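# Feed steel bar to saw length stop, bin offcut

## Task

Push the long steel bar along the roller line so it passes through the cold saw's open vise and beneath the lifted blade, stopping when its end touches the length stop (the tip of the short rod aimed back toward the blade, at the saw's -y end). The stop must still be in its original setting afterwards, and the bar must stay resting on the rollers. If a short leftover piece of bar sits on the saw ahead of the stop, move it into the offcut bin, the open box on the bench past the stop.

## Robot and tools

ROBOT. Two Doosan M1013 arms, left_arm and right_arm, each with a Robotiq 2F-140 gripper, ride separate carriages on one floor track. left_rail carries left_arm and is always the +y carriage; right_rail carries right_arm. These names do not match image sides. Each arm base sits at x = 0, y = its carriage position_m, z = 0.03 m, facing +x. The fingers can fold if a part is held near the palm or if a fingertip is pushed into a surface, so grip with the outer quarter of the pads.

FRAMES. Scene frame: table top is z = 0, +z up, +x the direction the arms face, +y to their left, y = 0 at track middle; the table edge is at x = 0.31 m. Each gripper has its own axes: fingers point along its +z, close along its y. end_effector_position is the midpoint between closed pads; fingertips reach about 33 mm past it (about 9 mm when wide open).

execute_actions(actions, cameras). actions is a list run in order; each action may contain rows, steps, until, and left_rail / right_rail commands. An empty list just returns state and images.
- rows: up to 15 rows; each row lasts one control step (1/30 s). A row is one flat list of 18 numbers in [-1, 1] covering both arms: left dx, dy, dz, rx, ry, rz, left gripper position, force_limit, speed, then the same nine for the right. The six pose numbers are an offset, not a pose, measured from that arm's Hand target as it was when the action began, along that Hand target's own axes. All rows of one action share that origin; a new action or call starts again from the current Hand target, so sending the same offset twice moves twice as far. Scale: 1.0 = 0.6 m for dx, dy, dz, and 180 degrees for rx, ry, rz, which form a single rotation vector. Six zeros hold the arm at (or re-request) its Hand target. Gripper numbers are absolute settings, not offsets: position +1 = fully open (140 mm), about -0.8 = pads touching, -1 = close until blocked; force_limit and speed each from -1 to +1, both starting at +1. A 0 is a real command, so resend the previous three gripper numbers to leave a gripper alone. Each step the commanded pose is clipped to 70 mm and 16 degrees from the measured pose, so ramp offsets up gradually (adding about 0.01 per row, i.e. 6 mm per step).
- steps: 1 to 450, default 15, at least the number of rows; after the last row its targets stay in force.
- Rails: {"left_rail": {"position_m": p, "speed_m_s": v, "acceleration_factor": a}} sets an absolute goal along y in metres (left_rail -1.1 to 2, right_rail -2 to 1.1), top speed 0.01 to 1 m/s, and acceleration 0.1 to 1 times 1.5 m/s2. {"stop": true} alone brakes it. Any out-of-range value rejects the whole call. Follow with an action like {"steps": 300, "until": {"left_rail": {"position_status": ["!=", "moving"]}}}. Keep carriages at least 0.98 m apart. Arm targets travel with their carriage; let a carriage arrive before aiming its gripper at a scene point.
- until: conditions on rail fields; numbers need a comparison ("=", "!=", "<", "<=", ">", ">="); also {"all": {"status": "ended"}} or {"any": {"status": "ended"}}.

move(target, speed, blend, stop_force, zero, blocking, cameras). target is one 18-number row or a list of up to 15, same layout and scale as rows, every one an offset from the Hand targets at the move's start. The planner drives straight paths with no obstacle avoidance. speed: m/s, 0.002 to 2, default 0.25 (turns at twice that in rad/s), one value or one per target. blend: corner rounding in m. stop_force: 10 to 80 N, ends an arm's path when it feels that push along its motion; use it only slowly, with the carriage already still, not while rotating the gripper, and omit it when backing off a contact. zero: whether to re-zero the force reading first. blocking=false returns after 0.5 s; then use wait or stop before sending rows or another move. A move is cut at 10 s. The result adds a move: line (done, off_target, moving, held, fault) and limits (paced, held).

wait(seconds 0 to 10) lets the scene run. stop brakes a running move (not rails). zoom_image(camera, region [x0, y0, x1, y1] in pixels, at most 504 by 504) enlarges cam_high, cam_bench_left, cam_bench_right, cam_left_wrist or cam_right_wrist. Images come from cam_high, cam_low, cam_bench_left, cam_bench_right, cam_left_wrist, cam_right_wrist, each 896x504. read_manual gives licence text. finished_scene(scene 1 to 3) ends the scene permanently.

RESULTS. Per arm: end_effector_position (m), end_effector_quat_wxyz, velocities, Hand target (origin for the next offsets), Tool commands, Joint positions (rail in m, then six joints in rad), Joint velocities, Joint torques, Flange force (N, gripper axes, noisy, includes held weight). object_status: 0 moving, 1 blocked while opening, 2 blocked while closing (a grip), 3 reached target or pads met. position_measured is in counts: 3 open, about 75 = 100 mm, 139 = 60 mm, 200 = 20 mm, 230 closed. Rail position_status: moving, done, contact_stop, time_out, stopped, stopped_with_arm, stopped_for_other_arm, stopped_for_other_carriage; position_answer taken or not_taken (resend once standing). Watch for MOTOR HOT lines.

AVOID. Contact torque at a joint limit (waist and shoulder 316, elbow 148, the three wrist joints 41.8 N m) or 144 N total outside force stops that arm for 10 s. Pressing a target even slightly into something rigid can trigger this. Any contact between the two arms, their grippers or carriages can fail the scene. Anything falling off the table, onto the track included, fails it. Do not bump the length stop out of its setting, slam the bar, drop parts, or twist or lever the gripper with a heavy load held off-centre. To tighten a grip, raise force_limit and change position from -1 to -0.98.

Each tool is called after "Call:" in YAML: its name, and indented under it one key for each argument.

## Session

Call:
execute_actions:
  actions: []

Scene clock: 0.00 s.
left_arm: end_effector_position=(+0.6600, +1.5994, +0.4937) position_measured=3 object_status=3 end_effector_quat_wxyz=(+0.000, +1.000, +0.000, +0.000) | right_arm: end_effector_position=(+0.6600, -1.1486, +0.4937) position_measured=3 object_status=3 end_effector_quat_wxyz=(+0.000, +1.000, +0.000, +0.000)
Joint positions: left_arm=[1.6 -0.053 0.164 1.35 0 1.628 1.518] | right_arm=[-1.148 -0.053 0.164 1.35 0 1.628 1.518]
Joint velocities: within noise
Joint torques (N m): no reading
Flange force (N): no reading
Hand target: left_arm +0.6600, +1.5994, +0.4937; +0.000, +1.000, +0.000, +0.000 | right_arm +0.6600, -1.1486, +0.4937; +0.000, +1.000, +0.000, +0.000
Tool commands: left_gripper/position=+1.0 left_gripper/force_limit=+1.0 left_gripper/speed=+1.0 right_gripper/position=+1.0 right_gripper/force_limit=+1.0 right_gripper/speed=+1.0
left_rail: position_m=1.600 position_status=done
right_rail: position_m=-1.148 position_status=done

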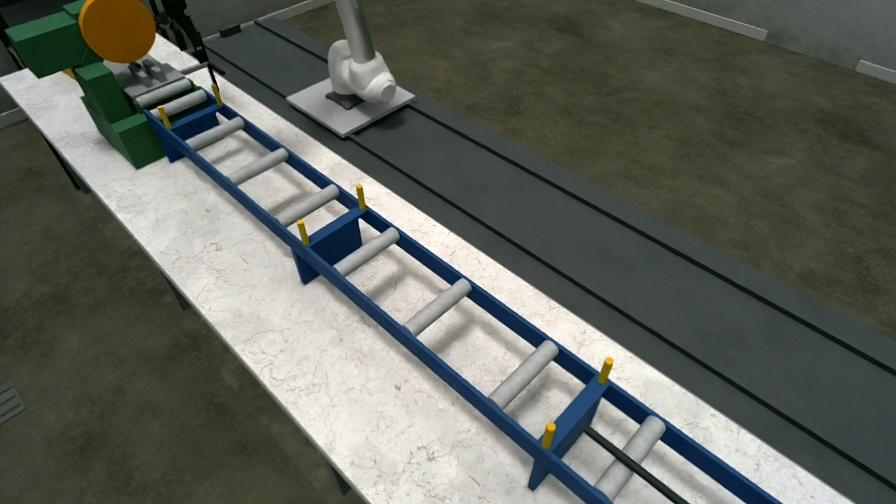

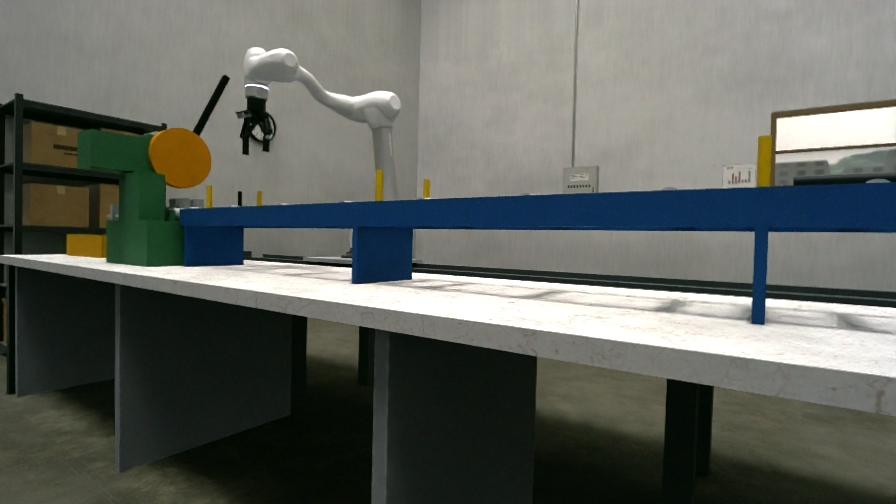

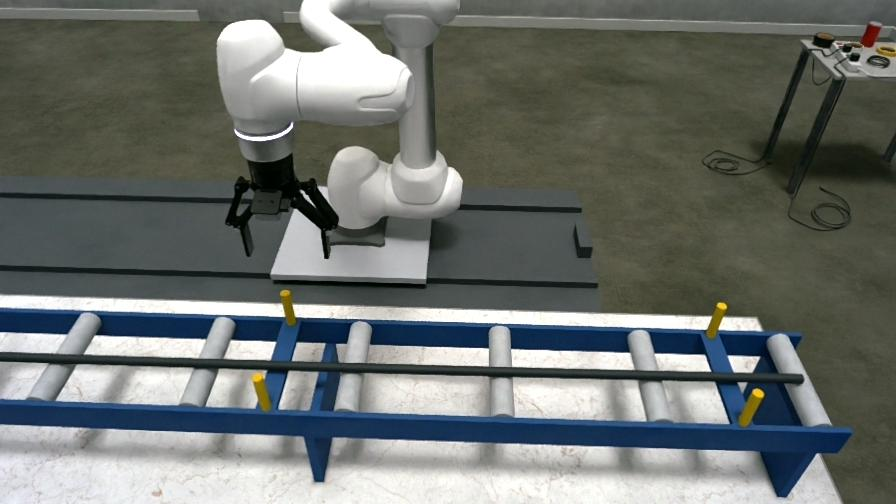

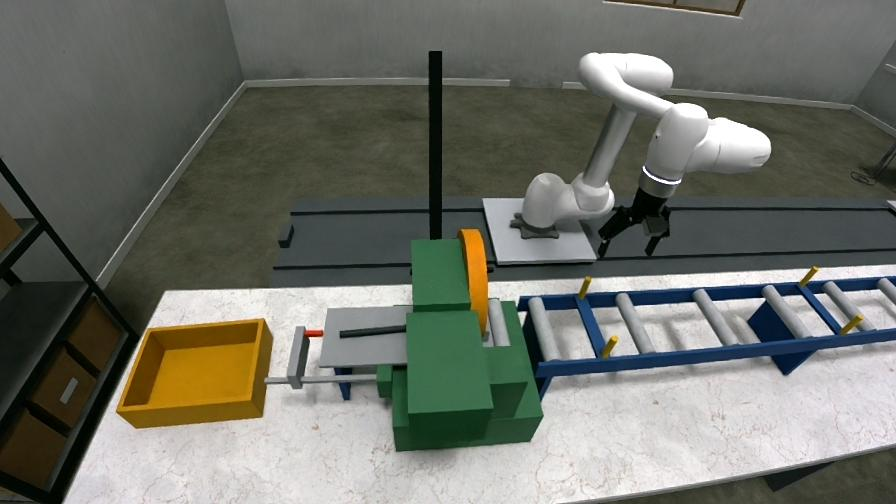

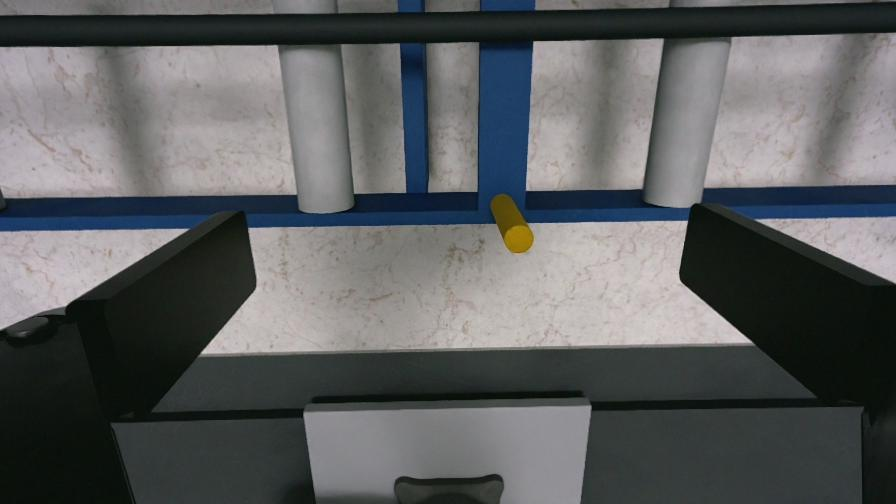

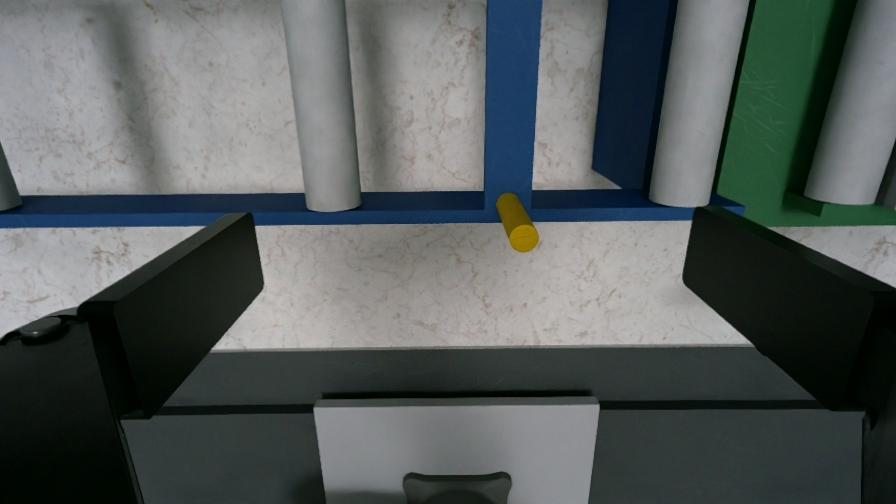

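Call:
move:
  target: [0.157,0,0.1,0,0,0.5,-0.2,1,1,-0.5,0,-0.3,0,0.22,0,0.0,1,1]
  cameras: []

Call:
execute_actions:
  actions:
    - {"right_rail":{"position_m":-2.0},"left_rail":{"position_m":0.88},"steps":150,"until":{"all":{"status":"ended"}}}
  cameras: ["cam_left_wrist","cam_right_wrist"]

Call:
move:
  target:
    - [0,0,0,0,0,0,-0.2,1,1,0,0,0,0,-0.22,0,0,1,1]
  cameras: []

Call:
move:
  target: [0,0,0,0,0,0,-0.2,1,1,0,0,0,0,0,0.5,0,1,1]
  cameras: []

Call:
move:
  target: [0,0,0,0,0,0,-0.2,1,1,-0.217,-0.642,0.367,0,-0.1,0,0,1,1]
  cameras: ["cam_left_wrist","cam_right_wrist","cam_bench_right"]

Scene clock: 7.00 s.
left_arm: end_effector_position=(+0.7542, +1.5994, +0.4337) position_measured=154 object_status=3 end_effector_quat_wxyz=(+0.000, +0.707, -0.707, +0.000) | right_arm: end_effector_position=(+0.3600, -1.1486, +0.6736) position_measured=129 object_status=3 end_effector_quat_wxyz=(+0.000, +0.941, +0.000, +0.339)
Joint positions: left_arm=[1.6 -0.046 0.319 1.261 0 1.562 3.095] | right_arm=[-1.148 -0.239 -0.619 1.741 0.155 1.345 1.35]
Joint torques (N m): left_arm=[0.33 -71.09 -44.96 5.03 -0.22 0.1] | right_arm=[-1.29 20.65 -38.19 4.66 -1.92 0.27]
Flange force (N): left_arm=[0.6 12.5 4.9] | right_arm=[0.0 0.0 0.0]
Hand target: left_arm +0.7542, +1.5994, +0.4337; +0.000, +0.707, -0.707, +0.000 | right_arm +0.3600, -1.1486, +0.6737; +0.000, +0.941, +0.000, +0.339
Off the commanded pose: left_arm 0.000 m, 0 deg | right_arm 0.000 m, 0 deg.
left_rail: position_m=1.600 position_status=done
right_rail: position_m=-1.148 position_status=done
move: done
No camera images: "cameras" was empty.

Scene clock: 8.80 s.
left_arm: end_effector_position=(+0.7542, +0.8797, +0.4336) position_measured=154 object_status=3 end_effector_quat_wxyz=(+0.000, +0.707, -0.707, +0.000) | right_arm: end_effector_position=(+0.3600, -2.0002, +0.6736) position_measured=129 object_status=3 end_effector_quat_wxyz=(+0.000, +0.941, +0.000, +0.339)
Joint positions: left_arm=[0.88 -0.046 0.319 1.261 0 1.562 3.095] | right_arm=[-2 -0.239 -0.619 1.741 0.155 1.345 1.35]
Joint torques (N m): left_arm=[-0.21 -71.18 -44.8 5.06 -0.29 0.01] | right_arm=[-2.21 20.33 -38.31 4.65 -1.83 0.21]
Flange force (N): left_arm=[-0.3 12.1 4.1] | right_arm=[0.0 0.0 0.0]
Hand target: left_arm +0.7542, +0.8796, +0.4337; +0.000, +0.707, -0.707, +0.000 | right_arm +0.3600, -2.0002, +0.6737; +0.000, +0.941, +0.000, +0.339
Tool commands: left_gripper/position=-0.2 left_gripper/force_limit=+1.0 left_gripper/speed=+1.0 right_gripper/position=+0.0 right_gripper/force_limit=+1.0 right_gripper/speed=+1.0
Off the commanded pose: left_arm 0.000 m, 0 deg | right_arm 0.000 m, 0 deg.
left_rail: position_m=0.880 position_status=done
right_rail: position_m=-2.000 position_status=done
Images, in order (width x height): cam_left_wrist 896x504, cam_right_wrist 896x504.

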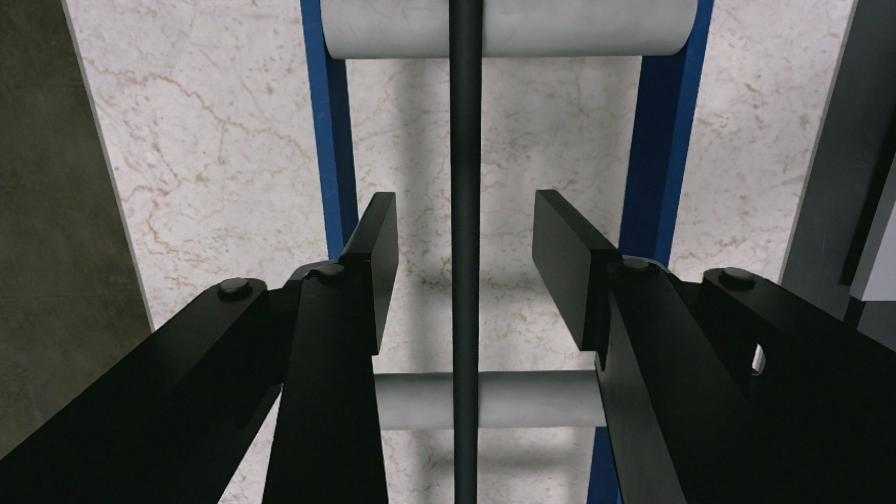

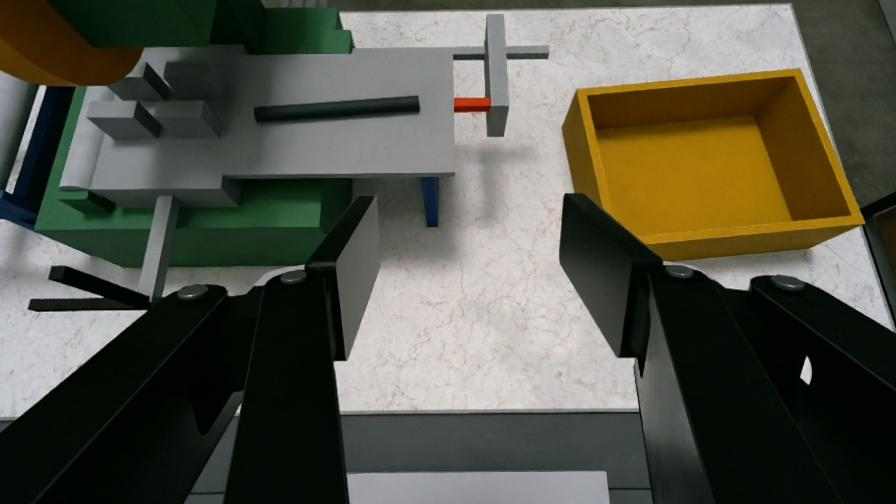

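Scene clock: 10.63 s.
left_arm: end_effector_position=(+0.7542, +0.8795, +0.4336) position_measured=154 object_status=3 end_effector_quat_wxyz=(+0.000, +0.707, -0.707, +0.000) | right_arm: end_effector_position=(+0.3599, -2.0003, +0.6737) position_measured=129 object_status=3 end_effector_quat_wxyz=(+0.000, +1.000, +0.000, +0.000)
Joint positions: left_arm=[0.88 -0.046 0.319 1.261 0 1.562 3.095] | right_arm=[-2 -0.097 -0.251 1.412 0 1.981 1.473]
Joint torques (N m): left_arm=[-0.22 -70.97 -44.63 5 -0.25 0.06] | right_arm=[-2.53 -13.31 -37.37 4.39 -0.19 0.26]
Flange force (N): left_arm=[-0.2 11.7 4.3] | right_arm=[3.3 -6.2 -4.7]
Hand target: left_arm +0.7542, +0.8795, +0.4337; +0.000, +0.707, -0.707, +0.000 | right_arm +0.3600, -2.0003, +0.6737; +0.000, +1.000, +0.000, +0.000
Off the commanded pose: left_arm 0.000 m, 0 deg | right_arm 0.000 m, 0 deg.
left_rail: position_m=0.880 position_status=done
right_rail: position_m=-2.000 position_status=done
move: done
No camera images: "cameras" was empty.

Scene clock: 14.27 s.
left_arm: end_effector_position=(+0.7542, +0.8795, +0.4337) position_measured=154 object_status=3 end_effector_quat_wxyz=(+0.000, +0.707, -0.707, +0.000) | right_arm: end_effector_position=(+0.3599, -2.0003, +0.6737) position_measured=129 object_status=3 end_effector_quat_wxyz=(+0.000, +0.707, -0.707, +0.000)
Joint positions: left_arm=[0.88 -0.046 0.319 1.261 0 1.562 3.095] | right_arm=[-2 -0.097 -0.251 1.412 0 1.981 3.044]
Joint torques (N m): left_arm=[-0.09 -71.64 -44.72 5.11 -0.31 0] | right_arm=[-2.68 -13.6 -37.42 4.39 -0.11 0.16]
Flange force (N): left_arm=[-0.2 11.1 4.2] | right_arm=[-7.2 -3.0 -4.2]
Hand target: left_arm +0.7542, +0.8795, +0.4337; +0.000, +0.707, -0.707, +0.000 | right_arm +0.3600, -2.0003, +0.6737; +0.000, +0.707, -0.707, +0.000
Off the commanded pose: left_arm 0.000 m, 0 deg | right_arm 0.000 m, 0 deg.
left_rail: position_m=0.880 position_status=done
right_rail: position_m=-2.000 position_status=done
move: done
No camera images: "cameras" was empty.

Scene clock: 16.57 s.
left_arm: end_effector_position=(+0.7542, +0.8795, +0.4337) position_measured=154 object_status=3 end_effector_quat_wxyz=(+0.000, +0.707, -0.707, +0.000) | right_arm: end_effector_position=(+0.7451, -1.8701, +0.4535) position_measured=129 object_status=3 end_effector_quat_wxyz=(-0.111, +0.698, -0.698, -0.111)
Joint positions: left_arm=[0.88 -0.046 0.319 1.261 0 1.562 3.095] | right_arm=[-2 -0.01 0.304 1.274 0.314 1.567 3.129]
Joint torques (N m): left_arm=[0.09 -71.26 -44.79 5.09 -0.28 0.06] | right_arm=[-2.26 -72.94 -41.1 5.39 -0.12 0.25]
Flange force (N): left_arm=[0.2 11.8 4.2] | right_arm=[-3.5 -1.2 -1.8]
Hand target: left_arm +0.7542, +0.8795, +0.4337; +0.000, +0.707, -0.707, +0.000 | right_arm +0.7452, -1.8701, +0.4535; -0.111, +0.698, -0.698, -0.111
Off the commanded pose: left_arm 0.000 m, 0 deg | right_arm 0.000 m, 0 deg.
left_rail: position_m=0.880 position_status=done
right_rail: position_m=-2.000 position_status=done
move: done
Images, in order (width x height): cam_bench_right 896x504, cam_left_wrist 896x504, cam_right_wrist 896x504.

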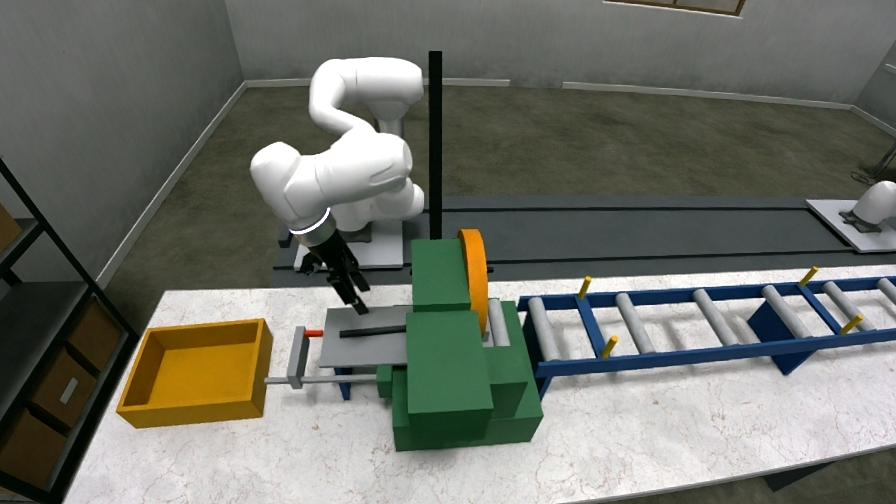

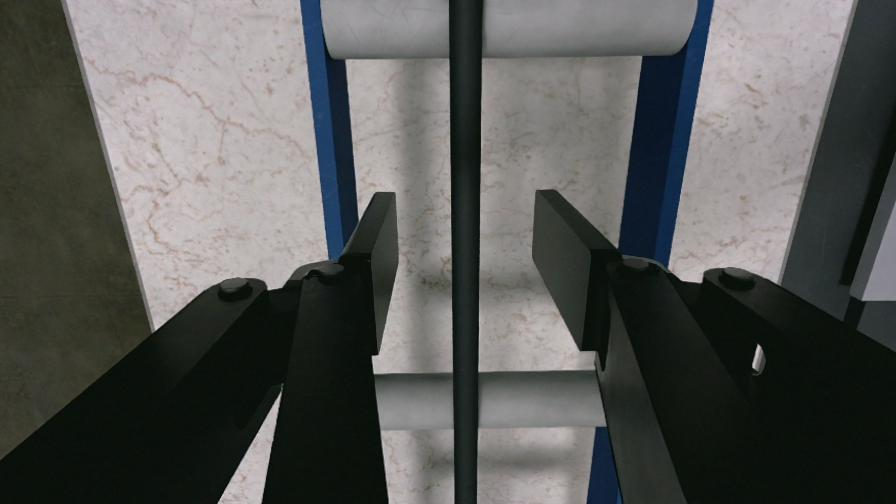

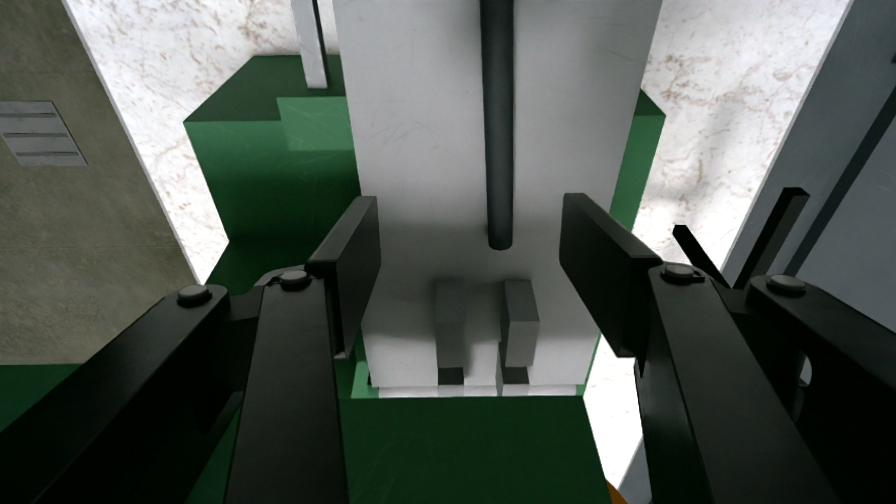

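Call:
move:
  target: [0,0.004,0.2495,0,0,0,-0.2,1,1,0.041,0.043,0.197,0,0,-0.014,0,1,1]
  speed: 0.12
  cameras: ["cam_left_wrist","cam_right_wrist"]

Scene clock: 21.37 s.
left_arm: end_effector_position=(+0.7518, +0.8795, +0.2840) position_measured=154 object_status=3 end_effector_quat_wxyz=(+0.000, +0.707, -0.707, +0.000) | right_arm: end_effector_position=(+0.7194, -1.8570, +0.3335) position_measured=129 object_status=3 end_effector_quat_wxyz=(-0.113, +0.714, -0.683, -0.108)
Joint positions: left_arm=[0.88 -0.047 0.349 1.491 0 1.302 3.095] | right_arm=[-2 0.008 0.287 1.514 0.322 1.35 3.033]
Joint torques (N m): left_arm=[-0.04 -72.72 -42.92 4.89 -0.31 0.09] | right_arm=[-2.25 -72.37 -40.31 5.25 -0.02 0.22]
Flange force (N): left_arm=[0.0 10.5 1.2] | right_arm=[-3.2 -4.8 -0.5]
Hand target: left_arm +0.7518, +0.8795, +0.2840; +0.000, +0.707, -0.707, +0.000 | right_arm +0.7194, -1.8570, +0.3334; -0.113, +0.714, -0.683, -0.108
Off the commanded pose: left_arm 0.000 m, 0 deg | right_arm 0.000 m, 0 deg.
left_rail: position_m=0.880 position_status=done
right_rail: position_m=-2.000 position_status=done
move: done
Images, in order (width x height): cam_left_wrist 896x504, cam_right_wrist 896x504.

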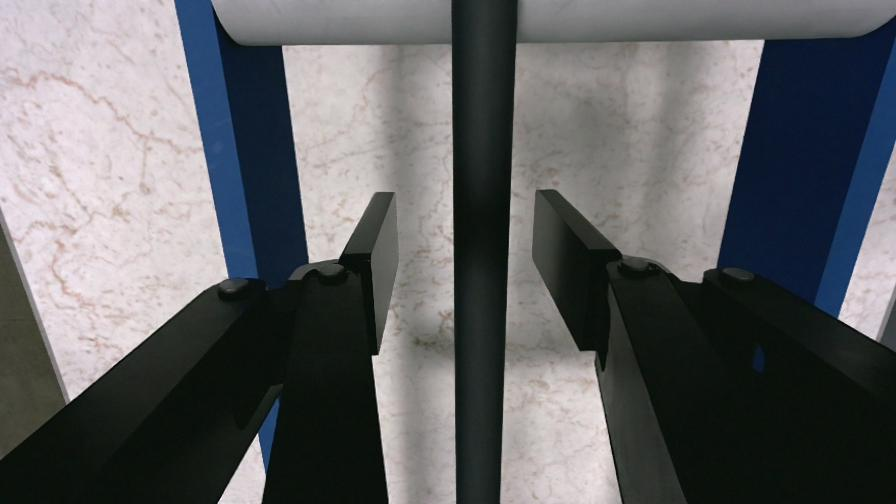

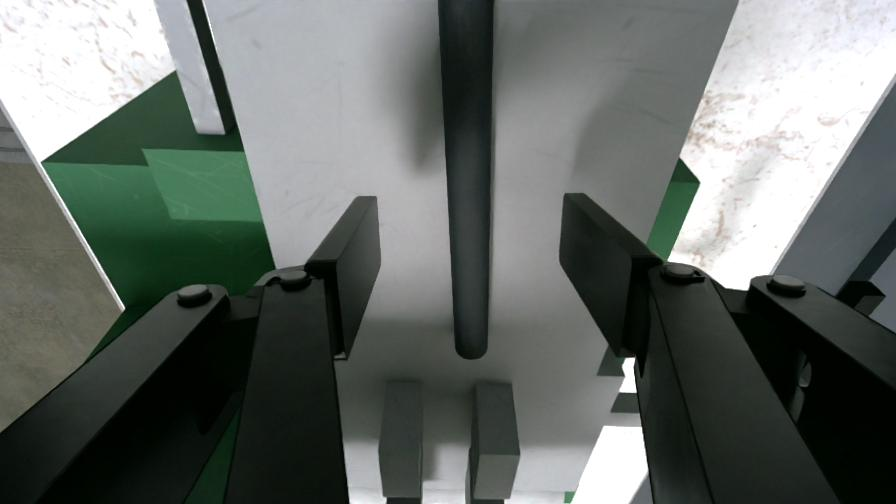

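Call:
move:
  target: [0,0.0117,0,0,0,0,-0.2,1,1,0,0,0.0876,0,0,0,0,1,1]
  speed: 0.08
  cameras: []

Call:
execute_actions:
  actions:
    - {"rows":[[0,0,0,0,0,0,-1,0.5,-1,0,0,0,0,0,0,-1,1,-1]],"steps":125}
  cameras: []

Call:
move:
  target: [0,0,0,0,0,0,-1,0.5,-1,-0.0105,0,-0.032,0,0,0,-1,1,-1]
  speed: 0.05
  cameras: ["cam_left_wrist","cam_right_wrist"]

Scene clock: 23.77 s.
left_arm: end_effector_position=(+0.7447, +0.8795, +0.2839) position_measured=154 object_status=3 end_effector_quat_wxyz=(+0.000, +0.707, -0.707, +0.000) | right_arm: end_effector_position=(+0.7194, -1.8407, +0.2835) position_measured=129 object_status=3 end_effector_quat_wxyz=(-0.113, +0.714, -0.683, -0.108)
Joint positions: left_arm=[0.88 -0.047 0.338 1.506 0 1.297 3.095] | right_arm=[-2 0.03 0.31 1.576 0.33 1.262 3.026]
Joint torques (N m): left_arm=[-0.16 -71.59 -43.19 4.88 -0.24 0.03] | right_arm=[-2.17 -73.22 -39.25 5.13 0.01 0.22]
Flange force (N): left_arm=[-0.2 10.9 1.4] | right_arm=[-3.2 -3.6 -0.7]
Hand target: left_arm +0.7447, +0.8795, +0.2840; +0.000, +0.707, -0.707, +0.000 | right_arm +0.7194, -1.8407, +0.2834; -0.113, +0.714, -0.683, -0.108
Off the commanded pose: left_arm 0.000 m, 0 deg | right_arm 0.000 m, 0 deg.
left_rail: position_m=0.880 position_status=done
right_rail: position_m=-2.000 position_status=done
move: done
No camera images: "cameras" was empty.

Scene clock: 28.13 s.
left_arm: end_effector_position=(+0.7447, +0.8795, +0.2840) position_measured=203 object_status=2 end_effector_quat_wxyz=(+0.000, +0.707, -0.707, +0.000) | right_arm: end_effector_position=(+0.7194, -1.8407, +0.2834) position_measured=204 object_status=2 end_effector_quat_wxyz=(-0.113, +0.714, -0.683, -0.108)
Joint positions: left_arm=[0.88 -0.047 0.338 1.506 0 1.297 3.095] | right_arm=[-2 0.03 0.31 1.576 0.33 1.262 3.026]
Joint torques (N m): left_arm=[0.37 -66.73 -37.75 4.86 0.61 0.17] | right_arm=[0.43 -58.91 -30.4 4.93 -1.09 0.54]
Flange force (N): left_arm=[0.7 7.2 -5.6] | right_arm=[-4.7 -1.2 -20.7]
Hand target: left_arm +0.7447, +0.8795, +0.2840; +0.000, +0.707, -0.707, +0.000 | right_arm +0.7194, -1.8407, +0.2834; -0.113, +0.714, -0.683, -0.108
Off the commanded pose: left_arm 0.000 m, 0 deg | right_arm 0.000 m, 0 deg.
left_rail: position_m=0.880 position_status=done
right_rail: position_m=-2.000 position_status=done
No camera images: "cameras" was empty.

Scene clock: 28.90 s.
left_arm: end_effector_position=(+0.7447, +0.8795, +0.2840) position_measured=203 object_status=2 end_effector_quat_wxyz=(+0.000, +0.707, -0.707, +0.000) | right_arm: end_effector_position=(+0.7191, -1.8407, +0.3036) position_measured=204 object_status=2 end_effector_quat_wxyz=(-0.113, +0.714, -0.683, -0.108)
Joint positions: left_arm=[0.88 -0.047 0.338 1.506 0 1.297 3.095] | right_arm=[-2 0.03 0.3 1.551 0.327 1.295 3.037]
Joint torques (N m): left_arm=[0.11 -66.07 -37.65 4.91 0.6 0.18] | right_arm=[-2.32 -76.5 -42.89 5.75 0.13 0.16]
Flange force (N): left_arm=[0.4 7.7 -6.2] | right_arm=[-1.7 -3.3 5.0]
Hand target: left_arm +0.7447, +0.8795, +0.2840; +0.000, +0.707, -0.707, +0.000 | right_arm +0.7191, -1.8407, +0.3037; -0.113, +0.714, -0.683, -0.108
Off the commanded pose: left_arm 0.000 m, 0 deg | right_arm 0.000 m, 0 deg.
left_rail: position_m=0.880 position_status=done
right_rail: position_m=-2.000 position_status=done
move: done
Images, in order (width x height): cam_left_wrist 896x504, cam_right_wrist 896x504.

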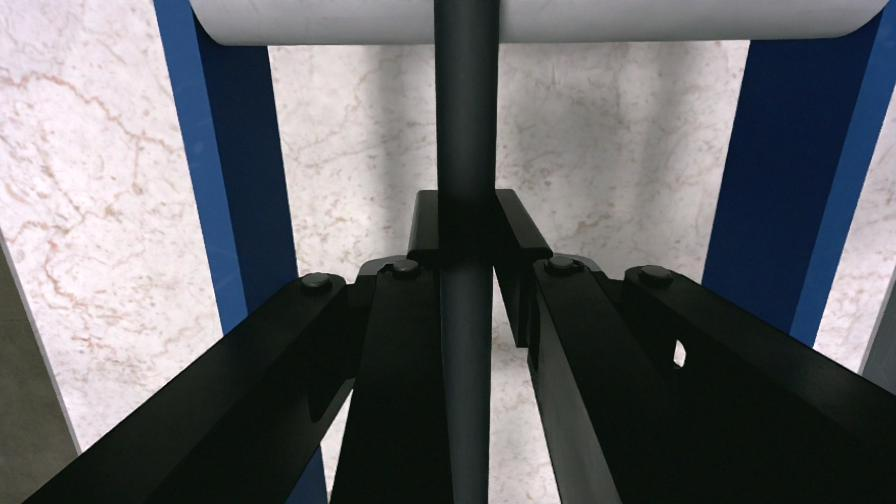

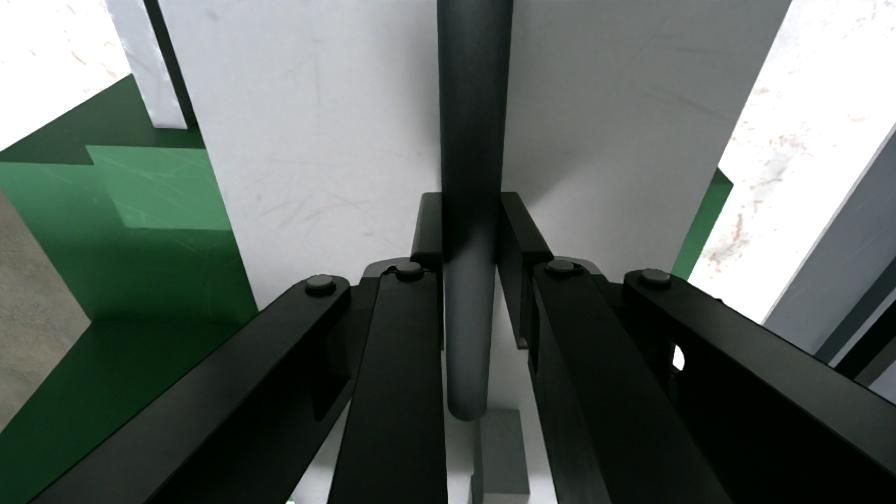

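Call:
move:
  target:
    - [0,0.035,0,0,0,0,-1,0.5,-1,-0.076,0,-0.233,0,0,0,-1,1,-1]
    - [0,0.035,0,0,0,0,-1,0.5,-1,0.918,0,-0.556,0,0,0,-1,1,-1]
  speed: 0.17
  blend: 0.03
  cameras: ["cam_left_wrist","cam_right_wrist","cam_bench_right"]

Scene clock: 36.47 s.
left_arm: end_effector_position=(+0.7237, +0.8795, +0.2840) position_measured=203 object_status=2 end_effector_quat_wxyz=(+0.000, +0.707, -0.707, +0.000) | right_arm: end_effector_position=(+0.7433, -2.4671, +0.4509) position_measured=204 object_status=2 end_effector_quat_wxyz=(-0.113, +0.714, -0.683, -0.108)
Joint positions: left_arm=[0.88 -0.048 0.306 1.55 0 1.286 3.093] | right_arm=[-2 -0.691 0.672 0.72 0.258 1.942 2.477]
Joint torques (N m): left_arm=[1.03 -65.69 -35.86 4.37 2.96 -0.91] | right_arm=[-2.32 -111.8 -42.35 5.67 0.78 0.22]
Flange force (N): left_arm=[0.2 1.3 -2.9] | right_arm=[2.9 -6.5 0.8]
Hand target: left_arm +0.7237, +0.8795, +0.2840; +0.000, +0.707, -0.707, +0.000 | right_arm +0.7433, -2.4671, +0.4509; -0.113, +0.714, -0.683, -0.108
Off the commanded pose: left_arm 0.000 m, 0 deg | right_arm 0.000 m, 0 deg.
left_rail: position_m=0.880 position_status=done
right_rail: position_m=-2.000 position_status=done
move: done
Images, in order (width x height): cam_bench_right 896x504, cam_left_wrist 896x504, cam_right_wrist 896x504.

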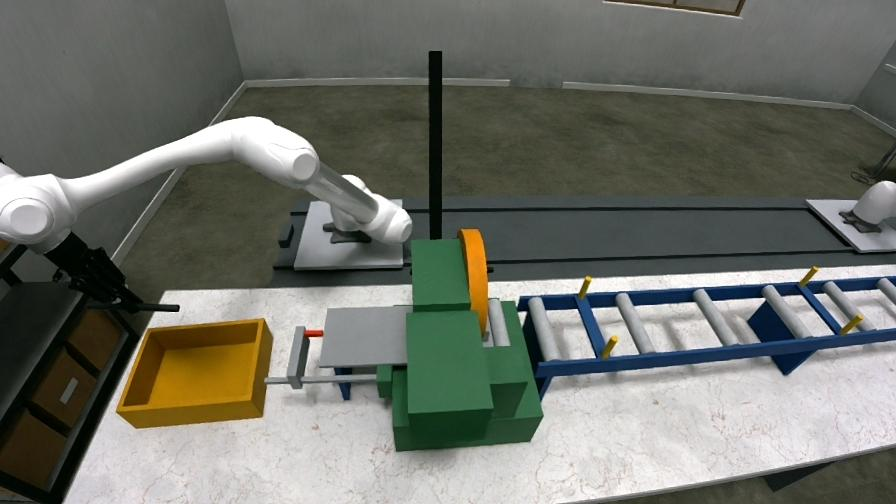

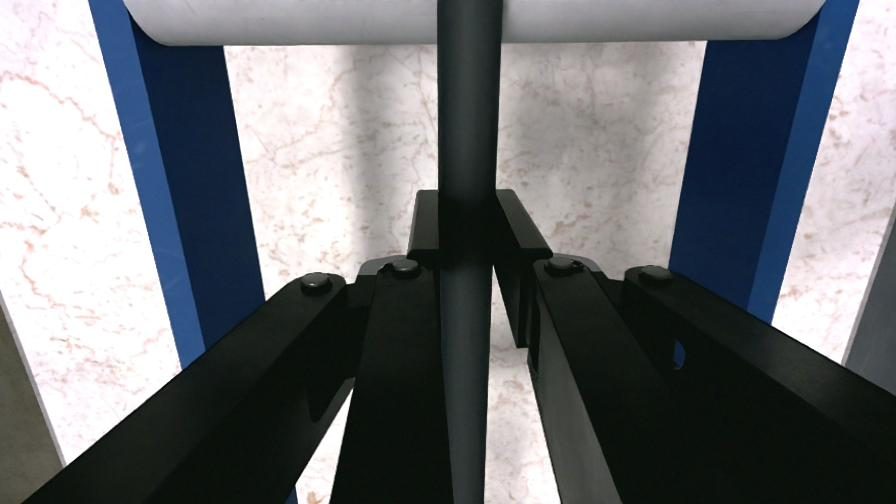

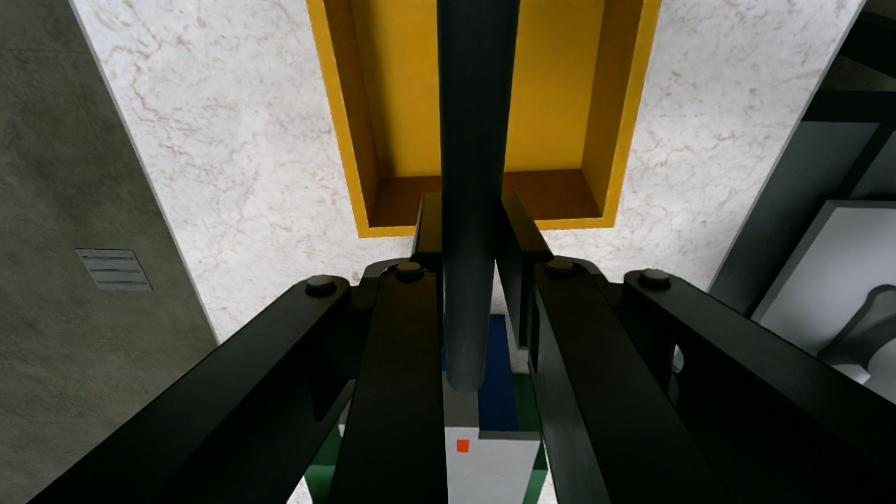

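Call:
move:
  target: [0,0,0,0,0,0,-0.2,0.5,-1,0.209,0,0.645,0,0,0,-1,1,-1]
  speed: 0.08
  cameras: []

Call:
execute_actions:
  actions:
    - {"rows":[[0,0,-0.13,0,0,0,-0.2,0.5,-1,0,0,0,0,0,0,-0.2,1,-1]],"steps":60}
  cameras: ["cam_right_wrist"]

Call:
move:
  target: [0,0,0,0,0,0,-0.2,0.5,-1,-0.195,0,-0.603,0,0,0,-0.2,1,-1]
  cameras: ["cam_bench_right"]

Call:
execute_actions:
  actions:
    - {"left_rail":{"position_m":1.68,"speed_m_s":0.5},"steps":200,"until":{"all":{"status":"ended"}}}
  cameras: ["cam_left_wrist"]

Scene clock: 43.77 s.
left_arm: end_effector_position=(+0.7237, +0.8795, +0.2840) position_measured=154 object_status=3 end_effector_quat_wxyz=(+0.000, +0.707, -0.707, +0.000) | right_arm: end_effector_position=(+0.7488, -2.4667, +0.0442) position_measured=204 object_status=2 end_effector_quat_wxyz=(-0.113, +0.714, -0.683, -0.108)
Joint positions: left_arm=[0.88 -0.048 0.306 1.55 0 1.286 3.093] | right_arm=[-2 -0.687 0.796 1.25 0.25 1.307 2.319]
Joint torques (N m): left_arm=[-0.01 -68.27 -42.95 4.91 -0.19 0.03] | right_arm=[-1.2 -114.98 -37.51 5.22 0.17 0.37]
Flange force (N): left_arm=[-0.1 11.0 1.5] | right_arm=[2.7 -4.0 -0.2]
Hand target: left_arm +0.7237, +0.8795, +0.2840; +0.000, +0.707, -0.707, +0.000 | right_arm +0.7488, -2.4667, +0.0441; -0.113, +0.714, -0.683, -0.108
Off the commanded pose: left_arm 0.000 m, 0 deg | right_arm 0.000 m, 0 deg.
left_rail: position_m=0.880 position_status=done
right_rail: position_m=-2.000 position_status=done
move: done
No camera images: "cameras" was empty.

Scene clock: 45.97 s.
left_arm: end_effector_position=(+0.7237, +0.8795, +0.3620) position_measured=154 object_status=3 end_effector_quat_wxyz=(+0.000, +0.707, -0.707, +0.000) | right_arm: end_effector_position=(+0.7488, -2.4666, +0.0441) position_measured=154 object_status=3 end_effector_quat_wxyz=(-0.113, +0.714, -0.683, -0.108)
Joint positions: left_arm=[0.88 -0.048 0.278 1.444 0 1.42 3.093] | right_arm=[-2 -0.687 0.796 1.25 0.25 1.307 2.319]
Joint torques (N m): left_arm=[0.78 -66.8 -44.62 4.93 -0.23 0.01] | right_arm=[-2.33 -113.03 -36.21 4.75 0.47 0.2]
Flange force (N): left_arm=[1.0 12.3 3.0] | right_arm=[1.2 -5.0 -1.3]
Hand target: left_arm +0.7237, +0.8795, +0.3620; +0.000, +0.707, -0.707, +0.000 | right_arm +0.7488, -2.4667, +0.0441; -0.113, +0.714, -0.683, -0.108
Off the commanded pose: left_arm 0.000 m, 0 deg | right_arm 0.000 m, 0 deg.
left_rail: position_m=0.880 position_status=done
right_rail: position_m=-2.000 position_status=done
Images, in order (width x height): cam_right_wrist 896x504.

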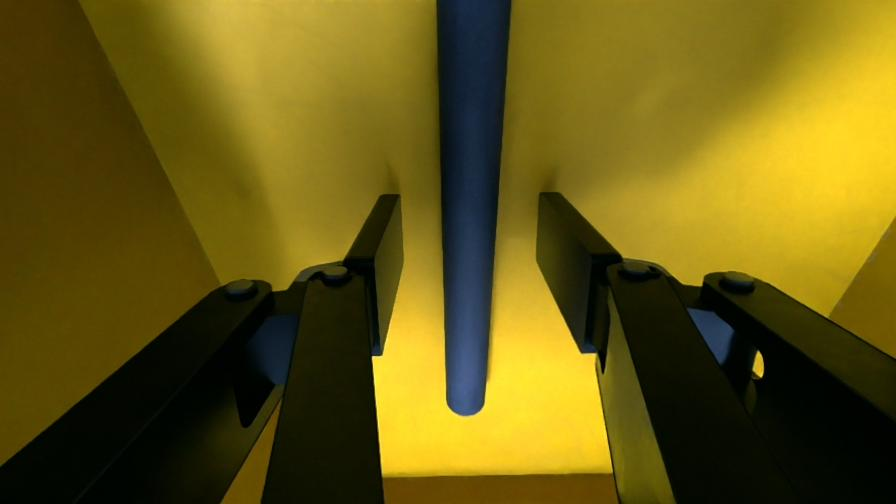

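Scene clock: 48.00 s.
left_arm: end_effector_position=(+0.7237, +0.8795, +0.3620) position_measured=154 object_status=3 end_effector_quat_wxyz=(+0.000, +0.707, -0.707, +0.000) | right_arm: end_effector_position=(+0.7436, -2.4673, +0.4243) position_measured=154 object_status=3 end_effector_quat_wxyz=(-0.113, +0.714, -0.683, -0.108)
Joint positions: left_arm=[0.88 -0.048 0.278 1.444 0 1.42 3.093] | right_arm=[-2 -0.691 0.664 0.782 0.254 1.89 2.463]
Joint torques (N m): left_arm=[-0.09 -66.57 -44.19 4.99 -0.24 0.08] | right_arm=[-2.42 -106.35 -39.09 5.25 0.5 0.23]
Flange force (N): left_arm=[0.0 10.9 2.8] | right_arm=[3.1 -9.1 -6.3]
Hand target: left_arm +0.7237, +0.8795, +0.3620; +0.000, +0.707, -0.707, +0.000 | right_arm +0.7437, -2.4673, +0.4243; -0.113, +0.714, -0.683, -0.108
Off the commanded pose: left_arm 0.000 m, 0 deg | right_arm 0.000 m, 0 deg.
left_rail: position_m=0.880 position_status=done
right_rail: position_m=-2.000 position_status=done
move: done
Images, in order (width x height): cam_bench_right 896x504.

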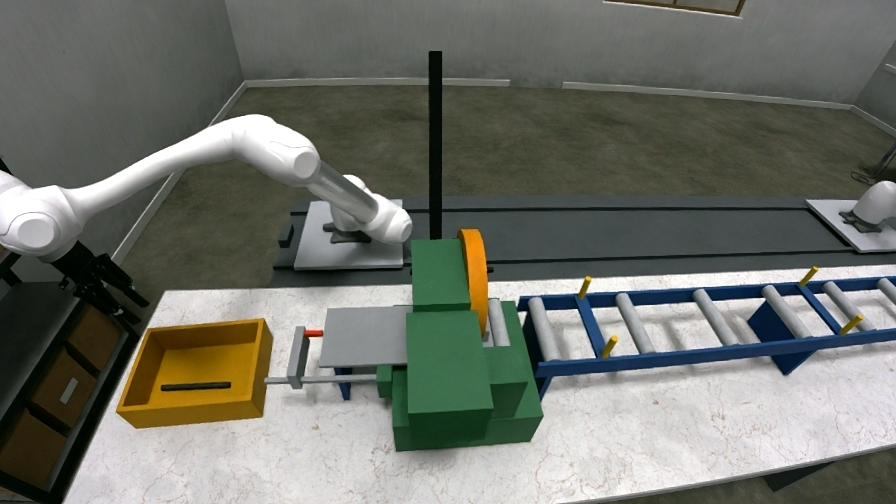

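Scene clock: 50.20 s.
left_arm: end_effector_position=(+0.7238, +1.6794, +0.3620) position_measured=154 object_status=3 end_effector_quat_wxyz=(+0.000, +0.707, -0.707, +0.000) | right_arm: end_effector_position=(+0.7437, -2.4673, +0.4243) position_measured=154 object_status=3 end_effector_quat_wxyz=(-0.113, +0.714, -0.683, -0.108)
Joint positions: left_arm=[1.68 -0.048 0.278 1.444 0 1.42 3.093] | right_arm=[-2 -0.691 0.664 0.782 0.254 1.89 2.463]
Joint torques (N m): left_arm=[-0.13 -67.01 -44.37 5.01 -0.22 0.05] | right_arm=[-2.3 -106.2 -39.88 5.27 0.38 0.21]
Flange force (N): left_arm=[-0.2 10.8 3.0] | right_arm=[1.4 -6.4 -4.5]
Hand target: left_arm +0.7237, +1.6795, +0.3620; +0.000, +0.707, -0.707, +0.000 | right_arm +0.7437, -2.4673, +0.4243; -0.113, +0.714, -0.683, -0.108
Tool commands: left_gripper/position=-0.2 left_gripper/force_limit=+0.5 left_gripper/speed=-1.0 right_gripper/position=-0.2 right_gripper/force_limit=+1.0 right_gripper/speed=-1.0
Off the commanded pose: left_arm 0.000 m, 0 deg | right_arm 0.000 m, 0 deg.
left_rail: position_m=1.680 speed_m_s=0.50 position_status=done
right_rail: position_m=-2.000 position_status=done
Images, in order (width x height): cam_left_wrist 896x504.

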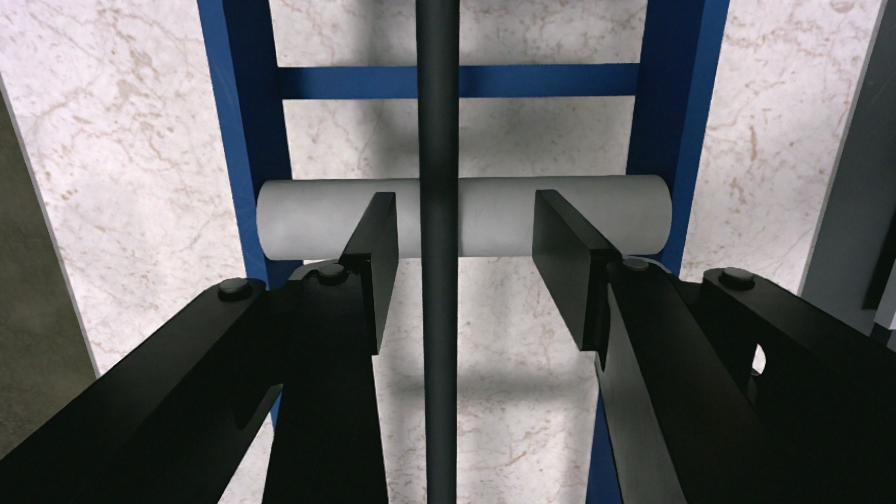

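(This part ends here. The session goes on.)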